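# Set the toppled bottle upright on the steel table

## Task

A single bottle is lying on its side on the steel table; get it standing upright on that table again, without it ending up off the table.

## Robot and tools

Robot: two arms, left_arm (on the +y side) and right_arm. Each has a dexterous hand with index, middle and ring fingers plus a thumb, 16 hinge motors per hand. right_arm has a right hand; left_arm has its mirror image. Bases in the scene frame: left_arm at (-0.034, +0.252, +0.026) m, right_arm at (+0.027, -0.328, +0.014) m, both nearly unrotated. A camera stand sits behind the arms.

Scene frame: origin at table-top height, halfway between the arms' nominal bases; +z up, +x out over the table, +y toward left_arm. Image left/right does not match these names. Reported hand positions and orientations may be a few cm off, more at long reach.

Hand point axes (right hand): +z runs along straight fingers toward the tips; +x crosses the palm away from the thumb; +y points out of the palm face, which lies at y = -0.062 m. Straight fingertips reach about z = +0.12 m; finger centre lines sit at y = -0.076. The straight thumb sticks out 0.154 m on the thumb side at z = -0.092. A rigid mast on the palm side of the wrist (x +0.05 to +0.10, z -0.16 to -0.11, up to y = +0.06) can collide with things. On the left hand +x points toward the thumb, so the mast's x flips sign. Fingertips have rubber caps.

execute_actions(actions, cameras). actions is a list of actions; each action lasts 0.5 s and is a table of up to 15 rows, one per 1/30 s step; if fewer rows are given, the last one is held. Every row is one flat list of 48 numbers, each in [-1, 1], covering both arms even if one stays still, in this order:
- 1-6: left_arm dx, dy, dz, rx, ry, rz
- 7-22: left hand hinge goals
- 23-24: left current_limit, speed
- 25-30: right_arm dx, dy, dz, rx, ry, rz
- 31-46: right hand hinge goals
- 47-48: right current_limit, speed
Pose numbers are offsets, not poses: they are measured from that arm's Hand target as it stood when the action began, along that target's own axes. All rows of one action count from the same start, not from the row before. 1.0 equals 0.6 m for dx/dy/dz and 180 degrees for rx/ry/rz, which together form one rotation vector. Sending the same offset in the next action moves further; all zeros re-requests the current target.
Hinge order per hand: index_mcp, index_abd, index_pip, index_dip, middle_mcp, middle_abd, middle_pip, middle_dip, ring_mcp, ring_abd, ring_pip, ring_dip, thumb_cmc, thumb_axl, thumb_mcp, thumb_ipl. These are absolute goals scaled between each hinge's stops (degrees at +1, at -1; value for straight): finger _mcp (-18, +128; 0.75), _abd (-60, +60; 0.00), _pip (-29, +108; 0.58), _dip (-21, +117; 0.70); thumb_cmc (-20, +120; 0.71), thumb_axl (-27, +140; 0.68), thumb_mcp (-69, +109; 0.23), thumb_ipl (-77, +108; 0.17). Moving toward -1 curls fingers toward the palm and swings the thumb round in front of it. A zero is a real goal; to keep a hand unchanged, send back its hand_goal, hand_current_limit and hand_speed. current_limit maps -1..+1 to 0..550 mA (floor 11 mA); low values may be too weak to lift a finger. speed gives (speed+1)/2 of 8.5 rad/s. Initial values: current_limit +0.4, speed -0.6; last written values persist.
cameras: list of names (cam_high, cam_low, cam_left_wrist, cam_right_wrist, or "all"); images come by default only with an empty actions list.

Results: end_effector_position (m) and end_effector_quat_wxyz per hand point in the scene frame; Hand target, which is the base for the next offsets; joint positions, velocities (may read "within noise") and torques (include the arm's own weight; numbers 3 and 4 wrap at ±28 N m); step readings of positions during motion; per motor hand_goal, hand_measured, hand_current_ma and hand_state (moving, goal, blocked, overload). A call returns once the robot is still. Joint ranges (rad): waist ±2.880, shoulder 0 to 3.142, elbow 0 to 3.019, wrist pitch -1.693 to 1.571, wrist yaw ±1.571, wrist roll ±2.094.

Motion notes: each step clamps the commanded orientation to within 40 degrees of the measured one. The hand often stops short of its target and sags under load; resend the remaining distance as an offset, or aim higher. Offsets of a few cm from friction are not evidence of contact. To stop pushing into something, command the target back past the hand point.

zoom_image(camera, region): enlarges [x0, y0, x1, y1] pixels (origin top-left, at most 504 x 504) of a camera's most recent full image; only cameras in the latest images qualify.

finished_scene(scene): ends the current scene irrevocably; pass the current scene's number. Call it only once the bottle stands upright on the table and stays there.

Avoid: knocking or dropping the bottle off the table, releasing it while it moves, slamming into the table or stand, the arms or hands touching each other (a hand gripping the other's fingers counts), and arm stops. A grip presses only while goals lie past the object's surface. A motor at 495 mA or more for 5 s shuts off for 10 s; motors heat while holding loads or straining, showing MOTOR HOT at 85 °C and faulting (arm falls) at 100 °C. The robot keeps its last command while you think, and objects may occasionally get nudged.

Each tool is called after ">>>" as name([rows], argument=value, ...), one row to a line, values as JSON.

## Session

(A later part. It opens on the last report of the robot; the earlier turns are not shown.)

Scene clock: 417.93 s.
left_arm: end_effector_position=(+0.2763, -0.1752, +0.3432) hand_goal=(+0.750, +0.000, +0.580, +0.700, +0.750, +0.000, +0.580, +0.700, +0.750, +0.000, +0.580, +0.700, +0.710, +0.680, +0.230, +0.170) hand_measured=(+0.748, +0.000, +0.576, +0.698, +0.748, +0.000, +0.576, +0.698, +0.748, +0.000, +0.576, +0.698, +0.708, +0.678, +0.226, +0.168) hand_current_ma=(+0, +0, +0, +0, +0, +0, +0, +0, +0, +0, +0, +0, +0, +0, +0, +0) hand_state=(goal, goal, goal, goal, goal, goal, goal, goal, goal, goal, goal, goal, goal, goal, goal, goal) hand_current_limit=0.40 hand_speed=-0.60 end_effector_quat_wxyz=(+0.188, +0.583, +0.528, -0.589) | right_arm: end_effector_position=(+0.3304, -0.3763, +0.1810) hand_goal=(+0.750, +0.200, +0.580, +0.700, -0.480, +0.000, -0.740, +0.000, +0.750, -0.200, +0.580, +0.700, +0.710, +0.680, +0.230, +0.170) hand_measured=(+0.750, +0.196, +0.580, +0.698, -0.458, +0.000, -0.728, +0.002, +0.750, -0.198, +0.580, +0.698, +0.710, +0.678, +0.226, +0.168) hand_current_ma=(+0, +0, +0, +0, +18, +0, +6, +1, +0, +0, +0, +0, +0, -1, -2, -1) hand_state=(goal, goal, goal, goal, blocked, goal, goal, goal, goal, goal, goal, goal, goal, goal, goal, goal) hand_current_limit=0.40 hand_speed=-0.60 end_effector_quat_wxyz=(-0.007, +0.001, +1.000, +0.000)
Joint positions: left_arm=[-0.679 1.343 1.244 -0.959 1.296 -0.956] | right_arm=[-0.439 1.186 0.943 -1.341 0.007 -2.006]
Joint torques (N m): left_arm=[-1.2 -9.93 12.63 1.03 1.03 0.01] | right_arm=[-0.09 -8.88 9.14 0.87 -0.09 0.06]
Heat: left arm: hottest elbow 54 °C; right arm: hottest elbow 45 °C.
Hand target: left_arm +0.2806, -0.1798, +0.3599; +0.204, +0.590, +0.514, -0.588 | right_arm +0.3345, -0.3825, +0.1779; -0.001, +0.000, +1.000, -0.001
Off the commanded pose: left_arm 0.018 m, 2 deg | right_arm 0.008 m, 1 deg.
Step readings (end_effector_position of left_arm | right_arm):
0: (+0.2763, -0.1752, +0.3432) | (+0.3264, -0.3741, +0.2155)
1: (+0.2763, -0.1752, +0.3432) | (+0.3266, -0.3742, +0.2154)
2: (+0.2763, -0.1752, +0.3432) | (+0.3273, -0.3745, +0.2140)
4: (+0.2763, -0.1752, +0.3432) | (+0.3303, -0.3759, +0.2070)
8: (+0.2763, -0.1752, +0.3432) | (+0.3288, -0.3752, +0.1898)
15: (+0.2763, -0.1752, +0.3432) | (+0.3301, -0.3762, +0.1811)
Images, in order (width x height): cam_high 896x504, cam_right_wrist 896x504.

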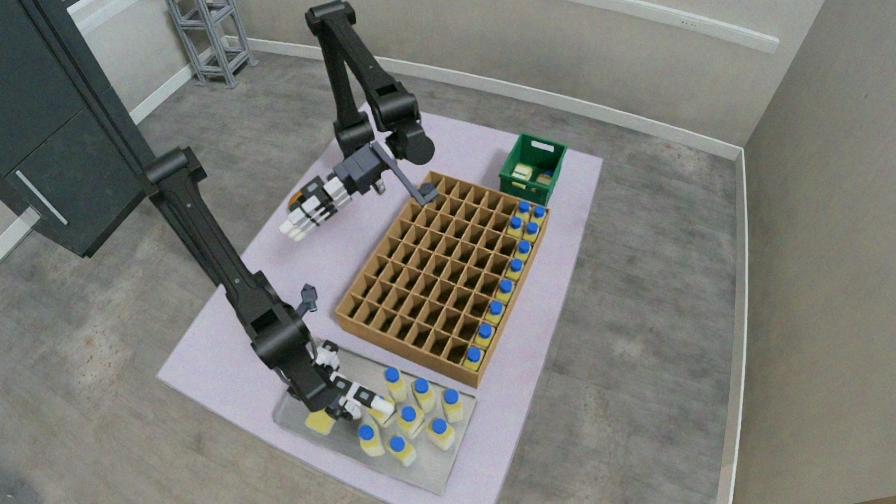

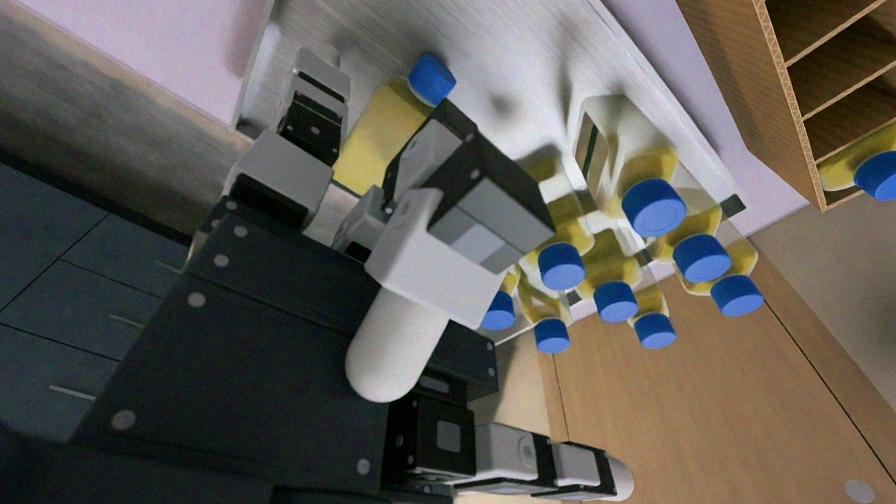

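>>> execute_actions([
  [[0,0,0,0,0,0,0.75,0,0.58,0.7,0.75,0,0.58,0.7,0.75,0,0.58,0.7,0.71,0.68,0.23,0.17,0.4,-0.6,0,-0.02,0.03,0,0,0,0.75,0.2,0.58,0.7,-0.48,0,-0.74,0,0.75,-0.2,0.58,0.7,0.71,0.68,0.23,0.17,0.4,-0.6]],
  [[0,0,0,0,0,0,0.75,0,0.58,0.7,0.75,0,0.58,0.7,0.75,0,0.58,0.7,0.71,0.68,0.23,0.17,0.4,-0.6,0,0,0.035,0,0,0,0.75,0.2,0.58,0.7,-0.48,0,-0.74,0,0.75,-0.2,0.58,0.7,0.71,0.68,0.23,0.17,0.4,-0.6]],
], cameras=["cam_high","cam_right_wrist"])

>>> zoom_image(camera="cam_high", region=[240, 340, 440, 500])

>>> zoom_image(camera="cam_right_wrist", region=[250, 0, 650, 300])

Scene clock: 433.07 s.
left_arm: end_effector_position=(+0.2763, -0.1752, +0.3432) hand_goal=(+0.750, +0.000, +0.580, +0.700, +0.750, +0.000, +0.580, +0.700, +0.750, +0.000, +0.580, +0.700, +0.710, +0.680, +0.230, +0.170) hand_measured=(+0.748, +0.000, +0.576, +0.698, +0.748, +0.000, +0.576, +0.698, +0.748, +0.000, +0.576, +0.698, +0.708, +0.678, +0.226, +0.168) hand_current_ma=(+0, +0, +0, +0, +0, +0, +0, +0, +0, +0, +0, +0, +0, +0, +0, +0) hand_state=(goal, goal, goal, goal, goal, goal, goal, goal, goal, goal, goal, goal, goal, goal, goal, goal) hand_current_limit=0.40 hand_speed=-0.60 end_effector_quat_wxyz=(+0.188, +0.583, +0.528, -0.589) | right_arm: end_effector_position=(+0.3333, -0.3895, +0.1679) hand_goal=(+0.750, +0.200, +0.580, +0.700, -0.480, +0.000, -0.740, +0.000, +0.750, -0.200, +0.580, +0.700, +0.710, +0.680, +0.230, +0.170) hand_measured=(+0.720, +0.162, +0.562, +0.690, -0.458, +0.000, -0.728, +0.002, +0.736, -0.218, +0.574, +0.698, +0.710, +0.678, +0.226, +0.168) hand_current_ma=(-31, -33, -12, -4, +18, +0, +6, +1, -9, -10, -2, +0, +0, -1, -2, -1) hand_state=(blocked, blocked, goal, goal, blocked, goal, goal, goal, goal, goal, goal, goal, goal, goal, goal, goal) hand_current_limit=0.40 hand_speed=-0.60 end_effector_quat_wxyz=(+0.009, -0.006, +1.000, -0.005)
Joint positions: left_arm=[-0.679 1.343 1.244 -0.959 1.296 -0.956] | right_arm=[-0.476 1.199 0.918 -1.269 0 -2.057]
Joint torques (N m): left_arm=[-1.26 -9.99 12.63 1.03 1.02 0] | right_arm=[0.26 -6.24 5.68 2.32 -0.11 0.11]
Heat: left arm: hottest elbow 54 °C; right arm: hottest elbow 44 °C.
Hand target: left_arm +0.2806, -0.1798, +0.3599; +0.204, +0.590, +0.514, -0.588 | right_arm +0.3345, -0.3947, +0.1389; -0.001, +0.000, +1.000, -0.001
Off the commanded pose: left_arm 0.018 m, 2 deg | right_arm 0.030 m, 1 deg.
Step readings (end_effector_position of left_arm | right_arm):
0: (+0.2763, -0.1752, +0.3432) | (+0.3304, -0.3763, +0.1810)
1: (+0.2763, -0.1752, +0.3432) | (+0.3306, -0.3766, +0.1809)
2: (+0.2763, -0.1752, +0.3432) | (+0.3310, -0.3778, +0.1803)
4: (+0.2763, -0.1752, +0.3432) | (+0.3323, -0.3803, +0.1779)
8: (+0.2763, -0.1752, +0.3432) | (+0.3316, -0.3863, +0.1703)
15: (+0.2763, -0.1752, +0.3432) | (+0.3315, -0.3872, +0.1708)
16: (+0.2763, -0.1752, +0.3432) | (+0.3315, -0.3872, +0.1708)
17: (+0.2763, -0.1752, +0.3432) | (+0.3316, -0.3874, +0.1698)
19: (+0.2763, -0.1752, +0.3432) | (+0.3325, -0.3878, +0.1689)
23: (+0.2763, -0.1752, +0.3432) | (+0.3331, -0.3891, +0.1682)
30: (+0.2763, -0.1752, +0.3432) | (+0.3329, -0.3894, +0.1680)
Images, in order (width x height): cam_high 896x504, cam_right_wrist 896x504.

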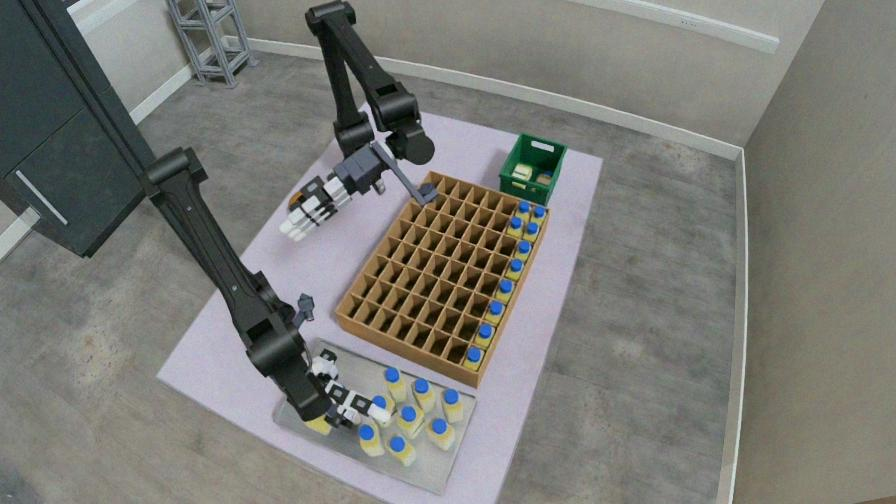

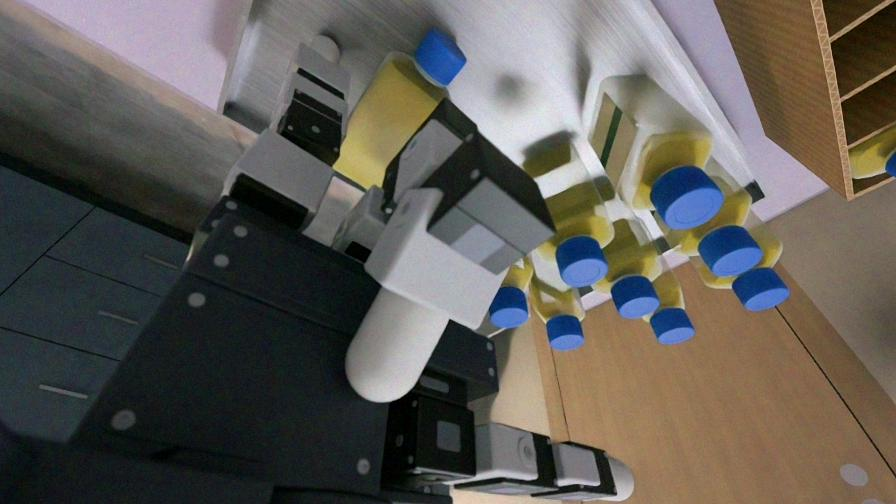

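Scaled by 2.520 from the camera's 896x504 image, which has a finer 1280x720 frame.

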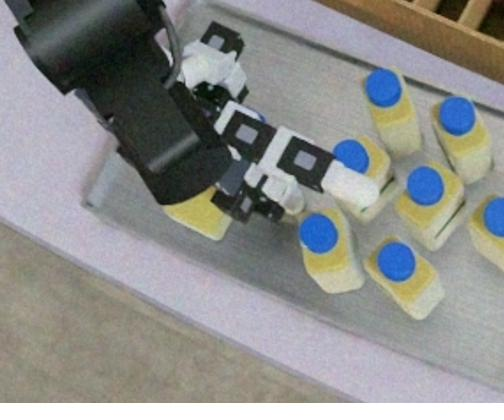

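Scaled by 1.260 from the camera's 896x504 image, which has a finer 1280x720 frame.

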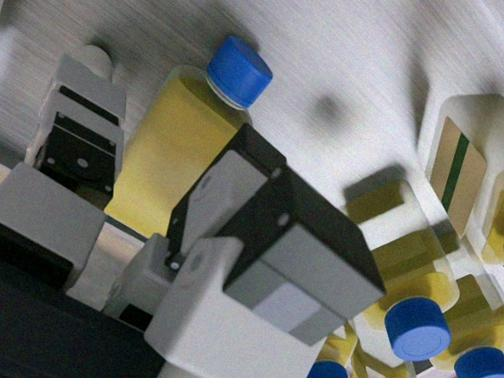

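>>> execute_actions([
  [[0,0,0,0,0,0,0.75,0,0.58,0.7,0.75,0,0.58,0.7,0.75,0,0.58,0.7,0.71,0.68,0.23,0.17,0.4,-0.6,0,0,-0.035,0,0,0,0.75,0.2,0.58,0.7,-0.48,0,-0.74,0,0.75,-0.2,0.58,0.7,0.71,0.68,0.23,0.17,0.4,-0.6]],
], cameras=["cam_low"])

>>> zoom_image(camera="cam_low", region=[330, 160, 530, 300])

Scene clock: 455.03 s.
left_arm: end_effector_position=(+0.2763, -0.1752, +0.3432) hand_goal=(+0.750, +0.000, +0.580, +0.700, +0.750, +0.000, +0.580, +0.700, +0.750, +0.000, +0.580, +0.700, +0.710, +0.680, +0.230, +0.170) hand_measured=(+0.748, +0.000, +0.576, +0.698, +0.748, +0.000, +0.576, +0.698, +0.748, +0.000, +0.576, +0.698, +0.708, +0.678, +0.226, +0.168) hand_current_ma=(+0, +0, +0, +0, +0, +0, +0, +0, +0, +0, +0, +0, +0, +0, +0, +0) hand_state=(goal, goal, goal, goal, goal, goal, goal, goal, goal, goal, goal, goal, goal, goal, goal, goal) hand_current_limit=0.40 hand_speed=-0.60 end_effector_quat_wxyz=(+0.188, +0.583, +0.528, -0.589) | right_arm: end_effector_position=(+0.3329, -0.3893, +0.1685) hand_goal=(+0.750, +0.200, +0.580, +0.700, -0.480, +0.000, -0.740, +0.000, +0.750, -0.200, +0.580, +0.700, +0.710, +0.680, +0.230, +0.170) hand_measured=(+0.720, +0.162, +0.562, +0.690, -0.458, +0.000, -0.728, +0.002, +0.736, -0.218, +0.574, +0.698, +0.710, +0.678, +0.226, +0.168) hand_current_ma=(-31, -33, -12, -4, +18, +0, +6, +1, -9, -10, -2, +0, +0, -1, -2, -1) hand_state=(blocked, blocked, goal, goal, blocked, goal, goal, goal, goal, goal, goal, goal, goal, goal, goal, goal) hand_current_limit=0.40 hand_speed=-0.60 end_effector_quat_wxyz=(+0.010, -0.006, +1.000, -0.005)
Joint positions: left_arm=[-0.679 1.343 1.244 -0.959 1.296 -0.956] | right_arm=[-0.476 1.197 0.918 -1.27 0 -2.057]
Joint torques (N m): left_arm=[-1.32 -9.88 12.63 1.02 1.03 0] | right_arm=[0.15 -7.36 9.13 0.39 -0.13 0.11]
Heat: left arm: hottest elbow 54 °C; right arm: hottest elbow 43 °C.
Hand target: left_arm +0.2806, -0.1798, +0.3599; +0.204, +0.590, +0.514, -0.588 | right_arm +0.3345, -0.3947, +0.1600; -0.001, +0.000, +1.000, -0.001
Off the commanded pose: left_arm 0.018 m, 2 deg | right_arm 0.010 m, 1 deg.
Step readings (end_effector_position of left_arm | right_arm):
0: (+0.2763, -0.1752, +0.3432) | (+0.3333, -0.3895, +0.1679)
1: (+0.2763, -0.1752, +0.3432) | (+0.3333, -0.3895, +0.1680)
2: (+0.2763, -0.1752, +0.3432) | (+0.3333, -0.3895, +0.1681)
4: (+0.2763, -0.1752, +0.3432) | (+0.3332, -0.3895, +0.1684)
8: (+0.2763, -0.1752, +0.3432) | (+0.3329, -0.3893, +0.1685)
15: (+0.2763, -0.1752, +0.3432) | (+0.3329, -0.3893, +0.1685)
Images, in order (width x height): cam_low 896x504.

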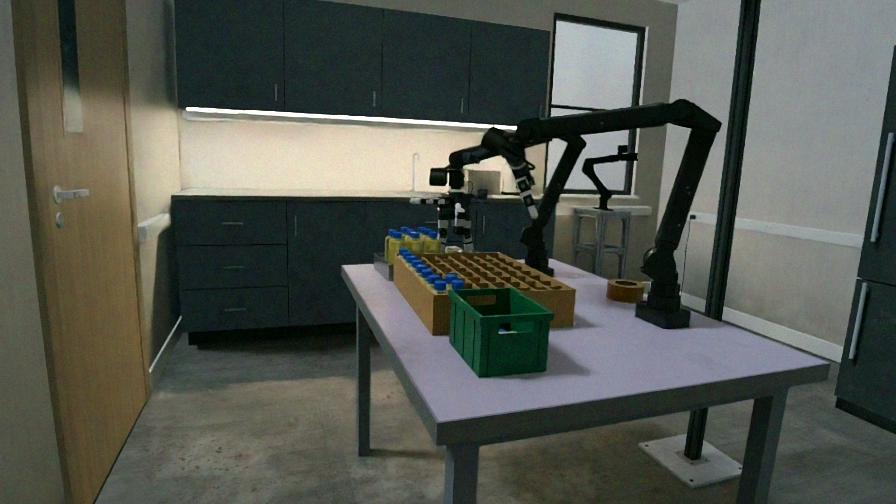

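Scaled by 2.520 from the camera's 896x504 image, which has a finer 1280x720 frame.

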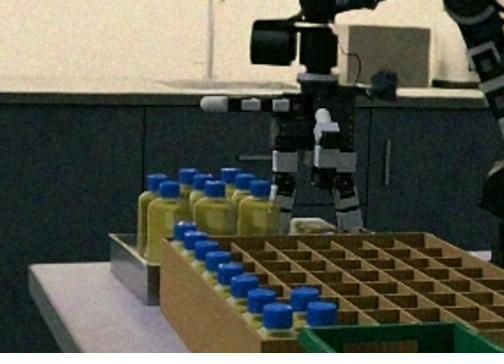

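>>> execute_actions([
  [[0,0,0,0,0,0,0.75,0,0.58,0.7,0.75,0,0.58,0.7,0.75,0,0.58,0.7,0.71,0.68,0.23,0.17,0.4,-0.6,0,0.015,-0.02,0,0,0,0.75,0.2,0.58,0.7,-0.48,0,-0.74,0,0.75,-0.2,0.58,0.7,0.71,0.68,0.23,0.17,0.4,-0.8]],
  [[0,0,0,0,0,0,0.75,0,0.58,0.7,0.75,0,0.58,0.7,0.75,0,0.58,0.7,0.71,0.68,0.23,0.17,0.4,-0.6,0,0,0,0,0,0,0.75,-0.1,0.58,0.7,-0.48,0,-0.74,0,0.75,0.1,0.58,0.7,0.71,0.68,0.23,0.17,0.4,-0.8]],
  [[0,0,0,0,0,0,0.75,0,0.58,0.7,0.75,0,0.58,0.7,0.75,0,0.58,0.7,0.71,0.68,0.23,0.17,0.4,-0.6,0,0,0,0,0,0,0.75,-0.2,0.58,0.7,-0.48,0,-0.74,0,0.75,0.2,0.58,0.7,0.71,0.68,0.23,0.17,0.4,-0.8]],
], cameras=["cam_high","cam_right_wrist"])

>>> zoom_image(camera="cam_high", region=[240, 340, 440, 500])

>>> zoom_image(camera="cam_right_wrist", region=[250, 0, 650, 300])

Scene clock: 470.87 s.
left_arm: end_effector_position=(+0.2763, -0.1752, +0.3432) hand_goal=(+0.750, +0.000, +0.580, +0.700, +0.750, +0.000, +0.580, +0.700, +0.750, +0.000, +0.580, +0.700, +0.710, +0.680, +0.230, +0.170) hand_measured=(+0.748, +0.000, +0.576, +0.698, +0.748, +0.000, +0.576, +0.698, +0.748, +0.000, +0.576, +0.698, +0.708, +0.678, +0.226, +0.168) hand_current_ma=(+0, +0, +0, +0, +0, +0, +0, +0, +0, +0, +0, +0, +0, +0, +0, +0) hand_state=(goal, goal, goal, goal, goal, goal, goal, goal, goal, goal, goal, goal, goal, goal, goal, goal) hand_current_limit=0.40 hand_speed=-0.60 end_effector_quat_wxyz=(+0.188, +0.583, +0.528, -0.589) | right_arm: end_effector_position=(+0.3332, -0.3878, +0.1717) hand_goal=(+0.750, -0.200, +0.580, +0.700, -0.480, +0.000, -0.740, +0.000, +0.750, +0.200, +0.580, +0.700, +0.710, +0.680, +0.230, +0.170) hand_measured=(+0.736, -0.048, +0.570, +0.694, -0.458, +0.000, -0.728, +0.002, +0.750, +0.090, +0.580, +0.700, +0.710, +0.678, +0.226, +0.168) hand_current_ma=(-10, +346, -4, -2, +18, +0, +6, +1, +0, -200, +0, +0, +0, -1, -2, -1) hand_state=(goal, blocked, goal, goal, blocked, goal, goal, goal, goal, blocked, goal, goal, goal, goal, goal, goal) hand_current_limit=0.40 hand_speed=-0.80 end_effector_quat_wxyz=(+0.007, +0.005, +1.000, +0.000)
Joint positions: left_arm=[-0.679 1.343 1.244 -0.959 1.296 -0.956] | right_arm=[-0.476 1.195 0.923 -1.287 -0.006 -2.034]
Joint torques (N m): left_arm=[-1.2 -10.05 12.63 1.02 1.03 0.01] | right_arm=[1.85 -9.05 9.96 -0.21 -0.11 0.26]
Heat: left arm: hottest elbow 55 °C; right arm: hottest elbow 45 °C.
Hand target: left_arm +0.2806, -0.1798, +0.3599; +0.204, +0.590, +0.514, -0.588 | right_arm +0.3345, -0.3856, +0.1719; -0.001, +0.000, +1.000, -0.001
Off the commanded pose: left_arm 0.018 m, 2 deg | right_arm 0.003 m, 1 deg.
Step readings (end_effector_position of left_arm | right_arm):
0: (+0.2763, -0.1752, +0.3432) | (+0.3329, -0.3893, +0.1685)
1: (+0.2763, -0.1752, +0.3432) | (+0.3330, -0.3894, +0.1686)
2: (+0.2763, -0.1752, +0.3432) | (+0.3328, -0.3893, +0.1689)
4: (+0.2763, -0.1752, +0.3432) | (+0.3316, -0.3887, +0.1691)
8: (+0.2763, -0.1752, +0.3432) | (+0.3307, -0.3876, +0.1697)
15: (+0.2763, -0.1752, +0.3432) | (+0.3311, -0.3874, +0.1699)
16: (+0.2763, -0.1752, +0.3432) | (+0.3311, -0.3874, +0.1699)
17: (+0.2763, -0.1752, +0.3432) | (+0.3307, -0.3875, +0.1698)
19: (+0.2763, -0.1752, +0.3432) | (+0.3307, -0.3875, +0.1698)
23: (+0.2763, -0.1752, +0.3432) | (+0.3309, -0.3873, +0.1706)
30: (+0.2763, -0.1752, +0.3432) | (+0.3322, -0.3874, +0.1718)
31: (+0.2763, -0.1752, +0.3432) | (+0.3323, -0.3874, +0.1718)
32: (+0.2763, -0.1752, +0.3432) | (+0.3323, -0.3874, +0.1718)
34: (+0.2763, -0.1752, +0.3432) | (+0.3331, -0.3878, +0.1717)
38: (+0.2763, -0.1752, +0.3432) | (+0.3331, -0.3878, +0.1717)
45: (+0.2763, -0.1752, +0.3432) | (+0.3332, -0.3878, +0.1717)
Images, in order (width x height): cam_high 896x504, cam_right_wrist 896x504.

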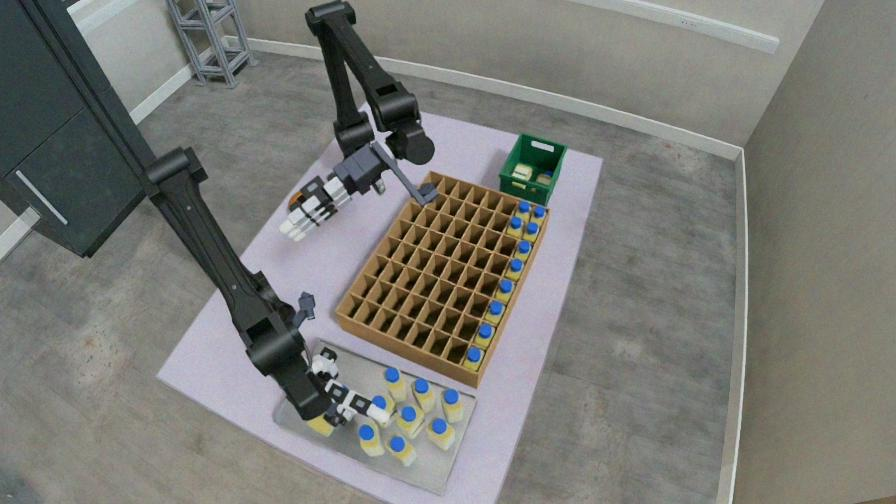

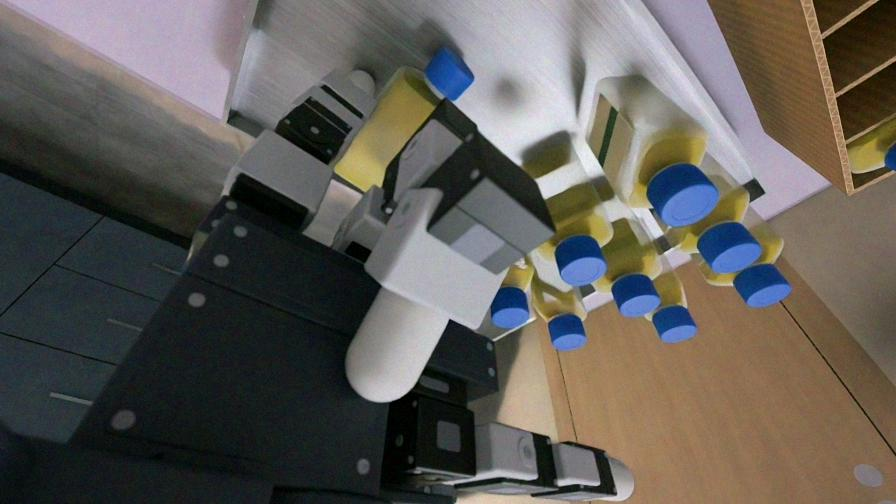

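Scaled by 2.520 from the camera's 896x504 image, which has a finer 1280x720 frame.

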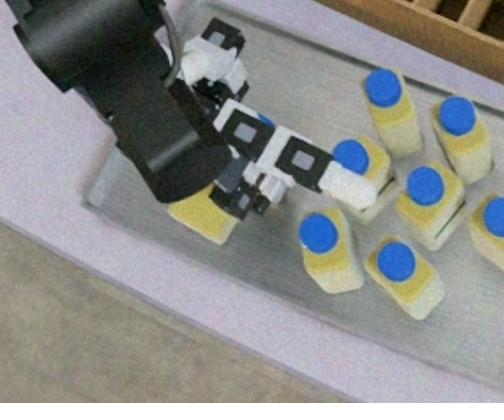

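Scaled by 1.260 from the camera's 896x504 image, which has a finer 1280x720 frame.

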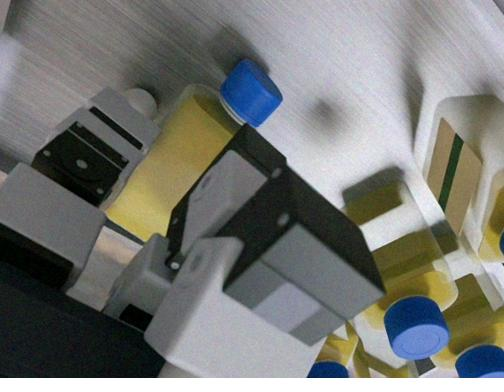

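>>> execute_actions([
  [[0,0,0,0,0,0,0.75,0,0.58,0.7,0.75,0,0.58,0.7,0.75,0,0.58,0.7,0.71,0.68,0.23,0.17,0.4,-0.6,0,0,-0.04,0,0,0,0.75,-0.2,0.58,0.7,-0.48,0,-0.74,0,0.75,0.2,0.58,0.7,0.71,0.68,0.23,0.17,0.4,-0.8]],
  [[0,0,0,0,0,0,0.75,0,0.58,0.7,0.75,0,0.58,0.7,0.75,0,0.58,0.7,0.71,0.68,0.23,0.17,0.4,-0.6,0,0,-0.04,0,0,0,0.75,-0.2,0.58,0.7,-0.48,0,-0.74,0,0.75,0.2,0.58,0.7,0.71,0.68,0.23,0.17,0.4,-0.8]],
], cameras=["cam_high","cam_right_wrist","cam_low"])

>>> zoom_image(camera="cam_low", region=[330, 160, 530, 300])

>>> zoom_image(camera="cam_right_wrist", region=[250, 0, 650, 300])

Scene clock: 479.13 s.
left_arm: end_effector_position=(+0.2763, -0.1752, +0.3432) hand_goal=(+0.750, +0.000, +0.580, +0.700, +0.750, +0.000, +0.580, +0.700, +0.750, +0.000, +0.580, +0.700, +0.710, +0.680, +0.230, +0.170) hand_measured=(+0.748, +0.000, +0.576, +0.698, +0.748, +0.000, +0.576, +0.698, +0.748, +0.000, +0.576, +0.698, +0.708, +0.678, +0.226, +0.168) hand_current_ma=(+0, +0, +0, +0, +0, +0, +0, +0, +0, +0, +0, +0, +0, +0, +0, +0) hand_state=(goal, goal, goal, goal, goal, goal, goal, goal, goal, goal, goal, goal, goal, goal, goal, goal) hand_current_limit=0.40 hand_speed=-0.60 end_effector_quat_wxyz=(+0.188, +0.583, +0.528, -0.589) | right_arm: end_effector_position=(+0.3208, -0.3842, +0.1977) hand_goal=(+0.750, -0.200, +0.580, +0.700, -0.480, +0.000, -0.740, +0.000, +0.750, +0.200, +0.580, +0.700, +0.710, +0.680, +0.230, +0.170) hand_measured=(+0.742, -0.092, +0.576, +0.696, -0.458, +0.000, -0.728, +0.002, +0.752, +0.116, +0.580, +0.700, +0.710, +0.678, +0.226, +0.168) hand_current_ma=(-3, +195, -1, -1, +18, +0, +6, +1, +0, -128, +0, +0, +0, -1, -2, -1) hand_state=(goal, blocked, goal, goal, blocked, goal, goal, goal, goal, blocked, goal, goal, goal, goal, goal, goal) hand_current_limit=0.40 hand_speed=-0.80 end_effector_quat_wxyz=(-0.028, +0.005, +1.000, +0.009)
Joint positions: left_arm=[-0.679 1.343 1.244 -0.959 1.296 -0.956] | right_arm=[-0.476 1.19 0.989 -1.427 0.008 -2.034]
Joint torques (N m): left_arm=[-1.26 -9.99 12.64 1.03 1.03 0] | right_arm=[1.96 -11.34 13.15 -0.25 -0.17 0.24]
Heat: left arm: hottest elbow 55 °C; right arm: hottest elbow 46 °C.
Hand target: left_arm +0.2806, -0.1798, +0.3599; +0.204, +0.590, +0.514, -0.588 | right_arm +0.3346, -0.3855, +0.2198; -0.001, +0.000, +1.000, -0.001
Off the commanded pose: left_arm 0.018 m, 2 deg | right_arm 0.026 m, 3 deg.
Step readings (end_effector_position of left_arm | right_arm):
0: (+0.2763, -0.1752, +0.3432) | (+0.3332, -0.3878, +0.1717)
1: (+0.2763, -0.1752, +0.3432) | (+0.3332, -0.3878, +0.1717)
2: (+0.2763, -0.1752, +0.3432) | (+0.3333, -0.3878, +0.1721)
4: (+0.2763, -0.1752, +0.3432) | (+0.3324, -0.3874, +0.1741)
8: (+0.2763, -0.1752, +0.3432) | (+0.3265, -0.3871, +0.1765)
15: (+0.2763, -0.1752, +0.3432) | (+0.3205, -0.3840, +0.1772)
16: (+0.2763, -0.1752, +0.3432) | (+0.3209, -0.3842, +0.1773)
17: (+0.2763, -0.1752, +0.3432) | (+0.3207, -0.3841, +0.1779)
19: (+0.2763, -0.1752, +0.3432) | (+0.3194, -0.3834, +0.1820)
23: (+0.2763, -0.1752, +0.3432) | (+0.3203, -0.3839, +0.1925)
30: (+0.2763, -0.1752, +0.3432) | (+0.3228, -0.3852, +0.1974)
Images, in order (width x height): cam_high 896x504, cam_low 896x504, cam_right_wrist 896x504.

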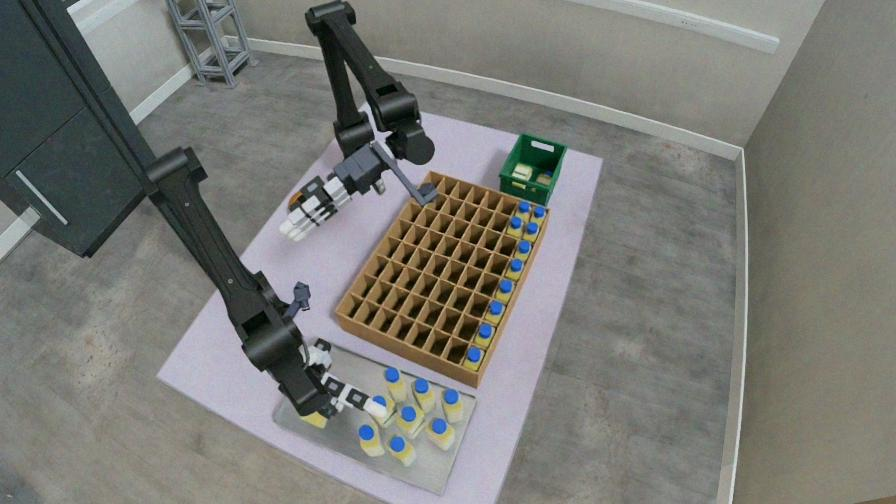

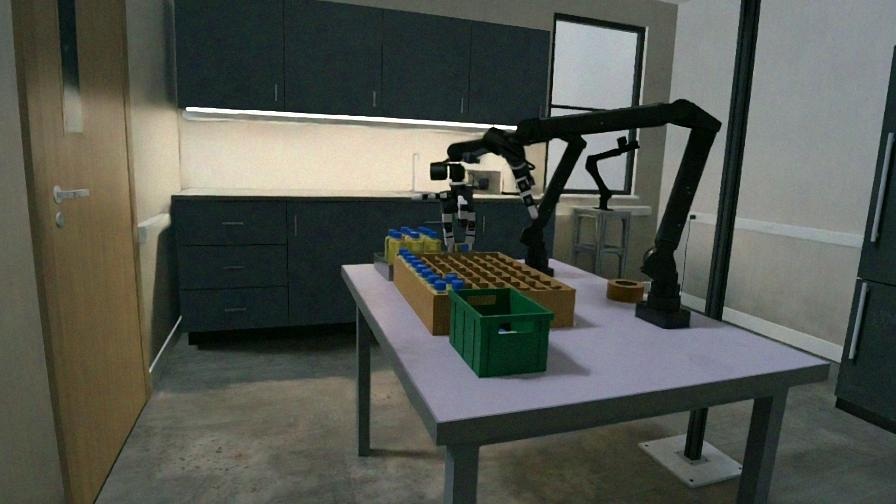

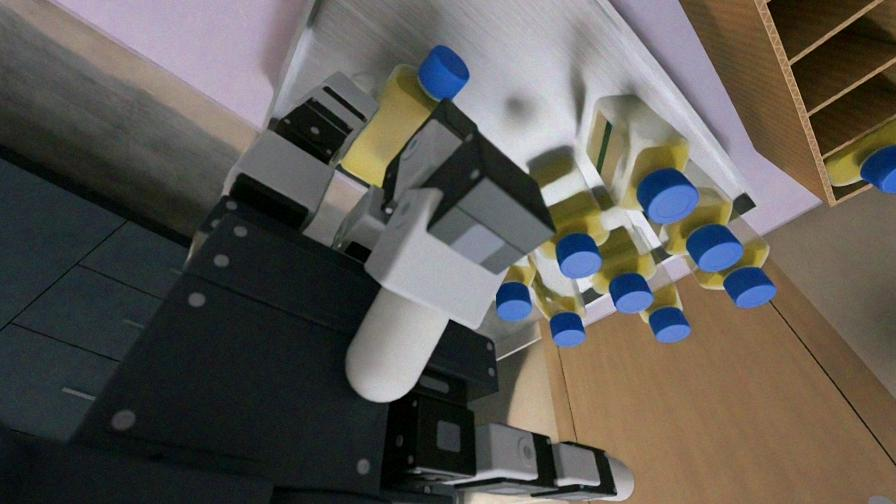

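Scaled by 2.520 from the camera's 896x504 image, which has a finer 1280x720 frame.

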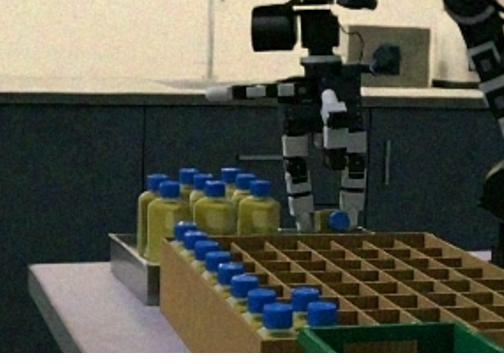

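Scaled by 1.260 from the camera's 896x504 image, which has a finer 1280x720 frame.

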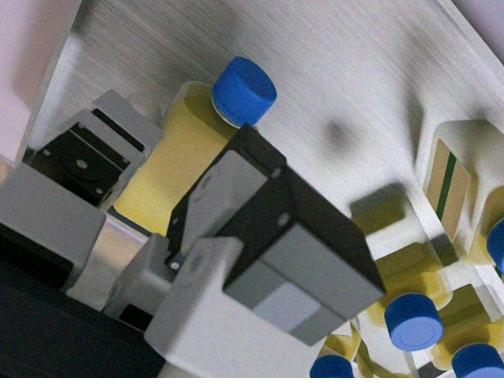

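>>> execute_actions([
  [[0,0,0,0,0,0,0.75,0,0.58,0.7,0.75,0,0.58,0.7,0.75,0,0.58,0.7,0.71,0.68,0.23,0.17,0.4,-0.6,0,0,0,0,0,0,0.75,-0.4,0.58,0.7,-0.48,0,-0.74,0,0.75,0.4,0.58,0.7,0.71,0.68,0.23,0.17,0.5,-0.8]],
  [[0,0,0,0,0,0,0.75,0,0.58,0.7,0.75,0,0.58,0.7,0.75,0,0.58,0.7,0.71,0.68,0.23,0.17,0.4,-0.6,-0.01,-0.01,-0.04,0,0,0,0.75,-0.4,0.58,0.7,-0.48,0,-0.74,0,0.75,0.4,0.58,0.7,0.71,0.68,0.23,0.17,0.5,-0.8]],
], cameras=["cam_high","cam_right_wrist","cam_low"])

>>> zoom_image(camera="cam_low", region=[330, 160, 530, 300])

>>> zoom_image(camera="cam_right_wrist", region=[250, 0, 650, 300])

Scene clock: 490.03 s.
left_arm: end_effector_position=(+0.2763, -0.1752, +0.3432) hand_goal=(+0.750, +0.000, +0.580, +0.700, +0.750, +0.000, +0.580, +0.700, +0.750, +0.000, +0.580, +0.700, +0.710, +0.680, +0.230, +0.170) hand_measured=(+0.748, +0.000, +0.576, +0.698, +0.748, +0.000, +0.576, +0.698, +0.748, +0.000, +0.576, +0.698, +0.708, +0.678, +0.226, +0.168) hand_current_ma=(+0, +0, +0, +0, +0, +0, +0, +0, +0, +0, +0, +0, +0, +0, +0, +0) hand_state=(goal, goal, goal, goal, goal, goal, goal, goal, goal, goal, goal, goal, goal, goal, goal, goal) hand_current_limit=0.40 hand_speed=-0.60 end_effector_quat_wxyz=(+0.188, +0.583, +0.528, -0.589) | right_arm: end_effector_position=(+0.3289, -0.3883, +0.2263) hand_goal=(+0.750, -0.400, +0.580, +0.700, -0.480, +0.000, -0.740, +0.000, +0.750, +0.400, +0.580, +0.700, +0.710, +0.680, +0.230, +0.170) hand_measured=(+0.742, -0.098, +0.576, +0.696, -0.458, +0.000, -0.728, +0.002, +0.750, +0.116, +0.580, +0.700, +0.710, +0.678, +0.226, +0.168) hand_current_ma=(-3, +412, -1, -1, +18, +0, +6, +1, +0, -412, +0, +0, +0, -1, -2, -1) hand_state=(goal, blocked, goal, goal, blocked, goal, goal, goal, goal, blocked, goal, goal, goal, goal, goal, goal) hand_current_limit=0.50 hand_speed=-0.80 end_effector_quat_wxyz=(-0.020, +0.005, +1.000, +0.006)
Joint positions: left_arm=[-0.679 1.343 1.244 -0.959 1.296 -0.956] | right_arm=[-0.476 1.19 1.066 -1.486 0.008 -2.034]
Joint torques (N m): left_arm=[-1.2 -10.05 12.66 1.03 1.03 0.01] | right_arm=[1.38 -9.93 13.15 -0.23 -0.16 0.17]
Heat: left arm: hottest elbow 55 °C; right arm: hottest elbow 46 °C.
Hand target: left_arm +0.2806, -0.1798, +0.3599; +0.204, +0.590, +0.514, -0.588 | right_arm +0.3406, -0.3915, +0.2438; -0.001, +0.000, +1.000, -0.001
Off the commanded pose: left_arm 0.018 m, 2 deg | right_arm 0.021 m, 2 deg.
Step readings (end_effector_position of left_arm | right_arm):
0: (+0.2763, -0.1752, +0.3432) | (+0.3208, -0.3842, +0.1977)
1: (+0.2763, -0.1752, +0.3432) | (+0.3208, -0.3842, +0.1977)
2: (+0.2763, -0.1752, +0.3432) | (+0.3208, -0.3842, +0.1977)
4: (+0.2763, -0.1752, +0.3432) | (+0.3208, -0.3842, +0.1977)
8: (+0.2763, -0.1752, +0.3432) | (+0.3208, -0.3842, +0.1977)
15: (+0.2763, -0.1752, +0.3432) | (+0.3208, -0.3842, +0.1977)
16: (+0.2763, -0.1752, +0.3432) | (+0.3210, -0.3843, +0.1980)
17: (+0.2763, -0.1752, +0.3432) | (+0.3210, -0.3843, +0.1993)
19: (+0.2763, -0.1752, +0.3432) | (+0.3207, -0.3841, +0.2049)
23: (+0.2763, -0.1752, +0.3432) | (+0.3268, -0.3872, +0.2196)
30: (+0.2763, -0.1752, +0.3432) | (+0.3305, -0.3891, +0.2260)
Images, in order (width x height): cam_high 896x504, cam_low 896x504, cam_right_wrist 896x504.

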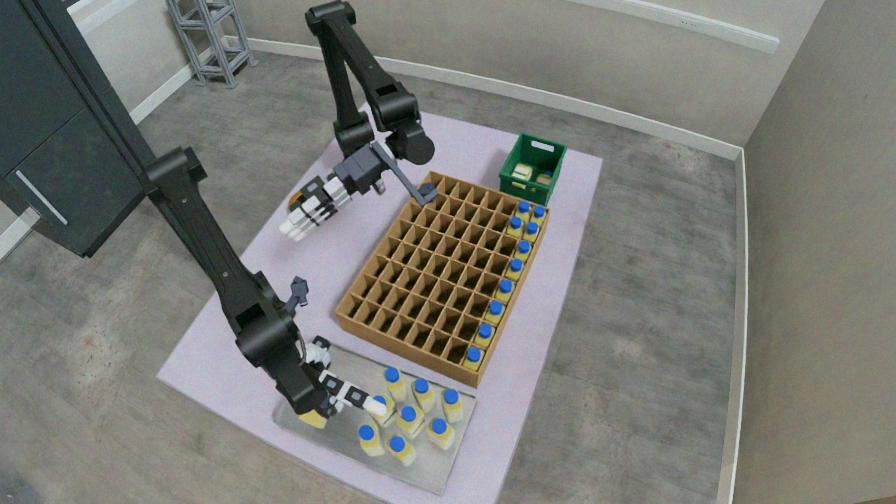

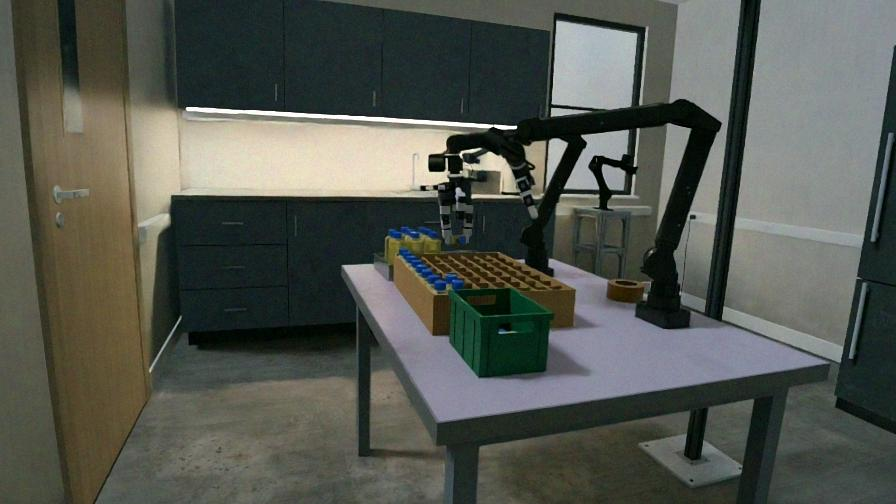

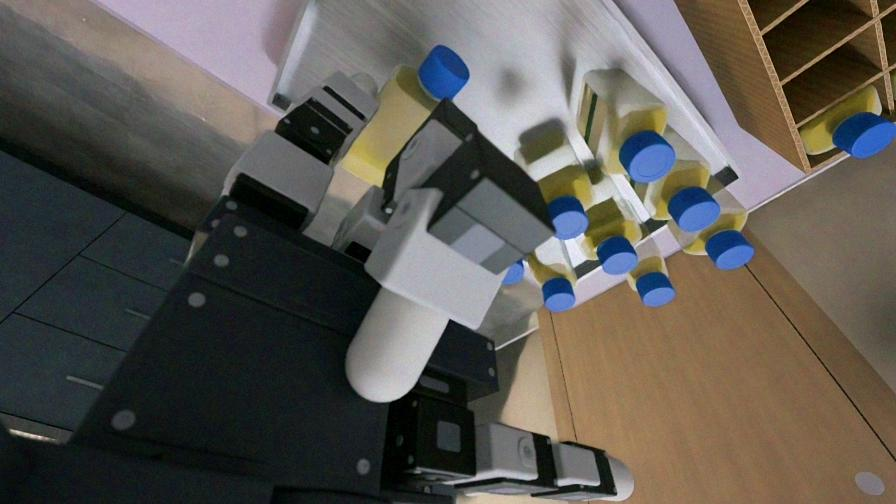

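Scaled by 2.520 from the camera's 896x504 image, which has a finer 1280x720 frame.

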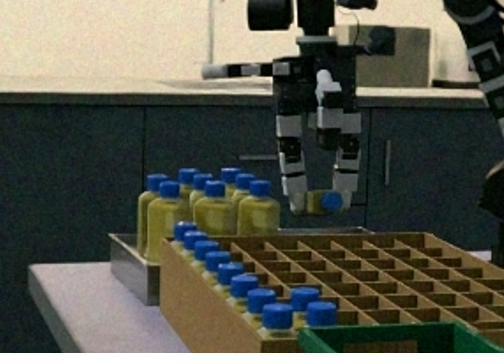

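Scaled by 1.260 from the camera's 896x504 image, which has a finer 1280x720 frame.

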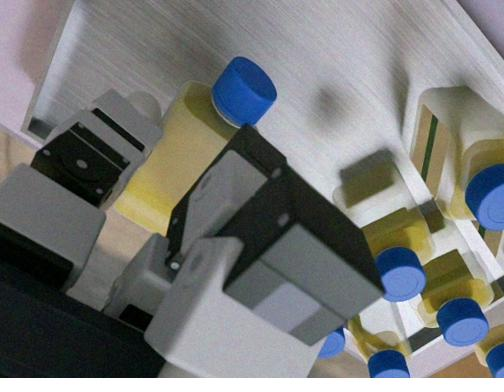

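>>> execute_actions([
  [[0,0,0,0,0,0,0.75,0,0.58,0.7,0.75,0,0.58,0.7,0.75,0,0.58,0.7,0.71,0.68,0.23,0.17,0.4,-0.6,0,0,-0.09,0,0,0,0.75,-0.4,0.58,0.7,-0.48,0,-0.74,0,0.75,0.4,0.58,0.7,0.71,0.68,0.23,0.17,0.5,-0.8]],
  [[0,0,0,0,0,0,0.75,0,0.58,0.7,0.75,0,0.58,0.7,0.75,0,0.58,0.7,0.71,0.68,0.23,0.17,0.4,-0.6,0.0237,-0.0362,-0.032,0,0,0.0833,0.75,-0.4,0.58,0.7,-0.48,0,-0.74,0,0.75,0.4,0.58,0.7,0.71,0.68,0.23,0.17,0.5,-0.8]],
  [[0,0,0,0,0,0,0.75,0,0.58,0.7,0.75,0,0.58,0.7,0.75,0,0.58,0.7,0.71,0.68,0.23,0.17,0.4,-0.6,0.0135,-0.0411,-0.032,0,0,0.0833,0.75,-0.4,0.58,0.7,-0.48,0,-0.74,0,0.75,0.4,0.58,0.7,0.71,0.68,0.23,0.17,0.5,-0.8]],
  [[0,0,0,0,0,0,0.75,0,0.58,0.7,0.75,0,0.58,0.7,0.75,0,0.58,0.7,0.71,0.68,0.23,0.17,0.4,-0.6,0.0024,-0.0432,-0.032,0,0,0.0833,0.75,-0.4,0.58,0.7,-0.48,0,-0.74,0,0.75,0.4,0.58,0.7,0.71,0.68,0.23,0.17,0.5,-0.8]],
], cameras=["cam_high","cam_right_wrist","cam_low"])

Scene clock: 541.77 s.
left_arm: end_effector_position=(+0.2763, -0.1752, +0.3432) hand_goal=(+0.750, +0.000, +0.580, +0.700, +0.750, +0.000, +0.580, +0.700, +0.750, +0.000, +0.580, +0.700, +0.710, +0.680, +0.230, +0.170) hand_measured=(+0.748, +0.000, +0.576, +0.698, +0.748, +0.000, +0.576, +0.698, +0.748, +0.000, +0.576, +0.698, +0.708, +0.678, +0.226, +0.168) hand_current_ma=(+0, +0, +0, +0, +0, +0, +0, +0, +0, +0, +0, +0, +0, +0, +0, +0) hand_state=(goal, goal, goal, goal, goal, goal, goal, goal, goal, goal, goal, goal, goal, goal, goal, goal) hand_current_limit=0.40 hand_speed=-0.60 end_effector_quat_wxyz=(+0.188, +0.583, +0.528, -0.589) | right_arm: end_effector_position=(+0.2967, -0.4528, +0.3450) hand_goal=(+0.750, -0.400, +0.580, +0.700, -0.480, +0.000, -0.740, +0.000, +0.750, +0.400, +0.580, +0.700, +0.710, +0.680, +0.230, +0.170) hand_measured=(+0.746, -0.098, +0.578, +0.696, -0.458, +0.000, -0.728, +0.002, +0.752, +0.116, +0.580, +0.700, +0.710, +0.678, +0.226, +0.168) hand_current_ma=(-1, +412, -1, -1, +18, +0, +6, +1, +0, -412, +0, +0, +0, -1, -2, -1) hand_state=(goal, blocked, goal, goal, blocked, goal, goal, goal, goal, blocked, goal, goal, goal, goal, goal, goal) hand_current_limit=0.50 hand_speed=-0.80 end_effector_quat_wxyz=(+0.057, +0.365, +0.929, -0.010)
Joint positions: left_arm=[-0.679 1.343 1.244 -0.959 1.296 -0.956] | right_arm=[-0.735 0.963 1.208 -1.703 -0.021 -1.554]
Joint torques (N m): left_arm=[-1.32 -9.93 12.62 1.02 1.02 0] | right_arm=[0.38 -6.36 11.32 0.21 -0.23 0.29]
Heat: left arm: hottest elbow 55 °C; right arm: hottest elbow 50 °C.
Hand target: left_arm +0.2806, -0.1798, +0.3599; +0.204, +0.590, +0.514, -0.588 | right_arm +0.2983, -0.4564, +0.3557; -0.001, +0.382, +0.924, -0.001
Off the commanded pose: left_arm 0.018 m, 2 deg | right_arm 0.011 m, 7 deg.
joint sent to its limit (right arm) — joint 4 (wrist pitch), lower limit. The joint targets are off in orientation, not in position.
Step readings (end_effector_position of left_arm | right_arm):
0: (+0.2763, -0.1752, +0.3432) | (+0.3289, -0.3883, +0.2263)
1: (+0.2763, -0.1752, +0.3432) | (+0.3292, -0.3884, +0.2267)
2: (+0.2763, -0.1752, +0.3432) | (+0.3290, -0.3883, +0.2289)
4: (+0.2763, -0.1752, +0.3432) | (+0.3269, -0.3873, +0.2386)
8: (+0.2763, -0.1752, +0.3432) | (+0.3298, -0.3888, +0.2664)
15: (+0.2763, -0.1752, +0.3432) | (+0.3354, -0.3917, +0.2792)
16: (+0.2763, -0.1752, +0.3432) | (+0.3341, -0.3910, +0.2794)
17: (+0.2763, -0.1752, +0.3432) | (+0.3327, -0.3910, +0.2796)
19: (+0.2763, -0.1752, +0.3432) | (+0.3311, -0.3923, +0.2819)
23: (+0.2763, -0.1752, +0.3432) | (+0.3225, -0.4021, +0.2888)
30: (+0.2763, -0.1752, +0.3432) | (+0.3178, -0.4062, +0.2958)
31: (+0.2763, -0.1752, +0.3432) | (+0.3180, -0.4064, +0.2958)
32: (+0.2763, -0.1752, +0.3432) | (+0.3178, -0.4084, +0.2964)
34: (+0.2763, -0.1752, +0.3432) | (+0.3187, -0.4114, +0.3008)
38: (+0.2763, -0.1752, +0.3432) | (+0.3111, -0.4246, +0.3130)
45: (+0.2763, -0.1752, +0.3432) | (+0.3062, -0.4284, +0.3219)
46: (+0.2763, -0.1752, +0.3432) | (+0.3064, -0.4286, +0.3219)
47: (+0.2763, -0.1752, +0.3432) | (+0.3067, -0.4307, +0.3223)
49: (+0.2763, -0.1752, +0.3432) | (+0.3075, -0.4347, +0.3263)
53: (+0.2763, -0.1752, +0.3432) | (+0.3004, -0.4479, +0.3368)
60: (+0.2763, -0.1752, +0.3432) | (+0.2959, -0.4515, +0.3449)
Images, in order (width x height): cam_high 896x504, cam_low 896x504, cam_right_wrist 896x504.

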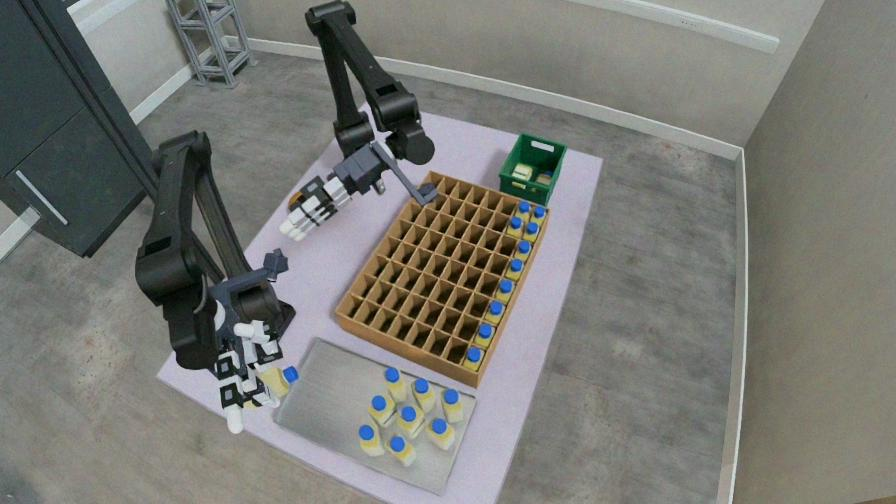

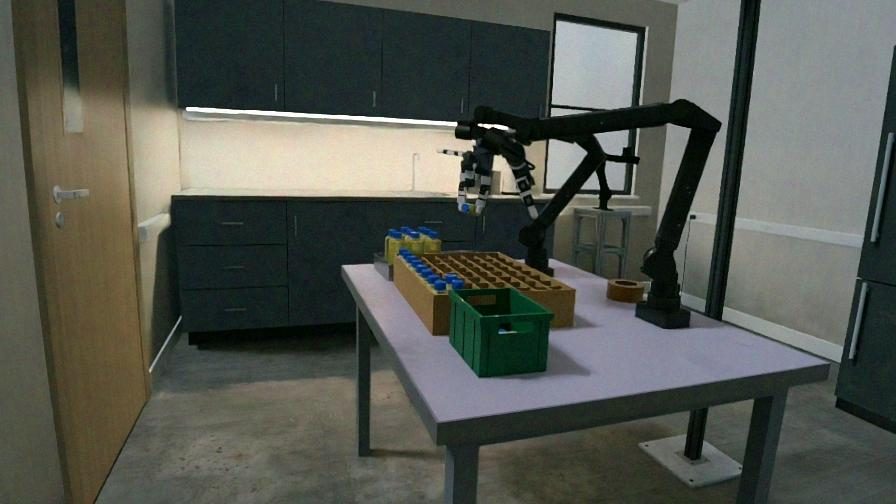

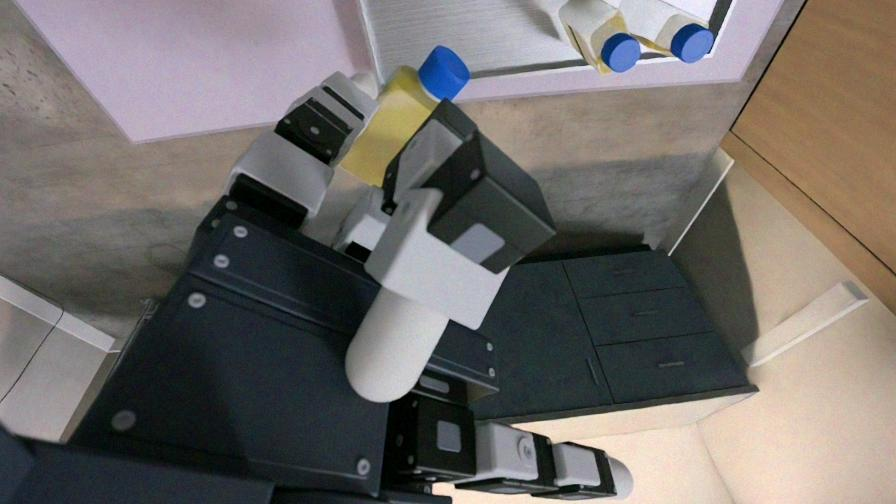

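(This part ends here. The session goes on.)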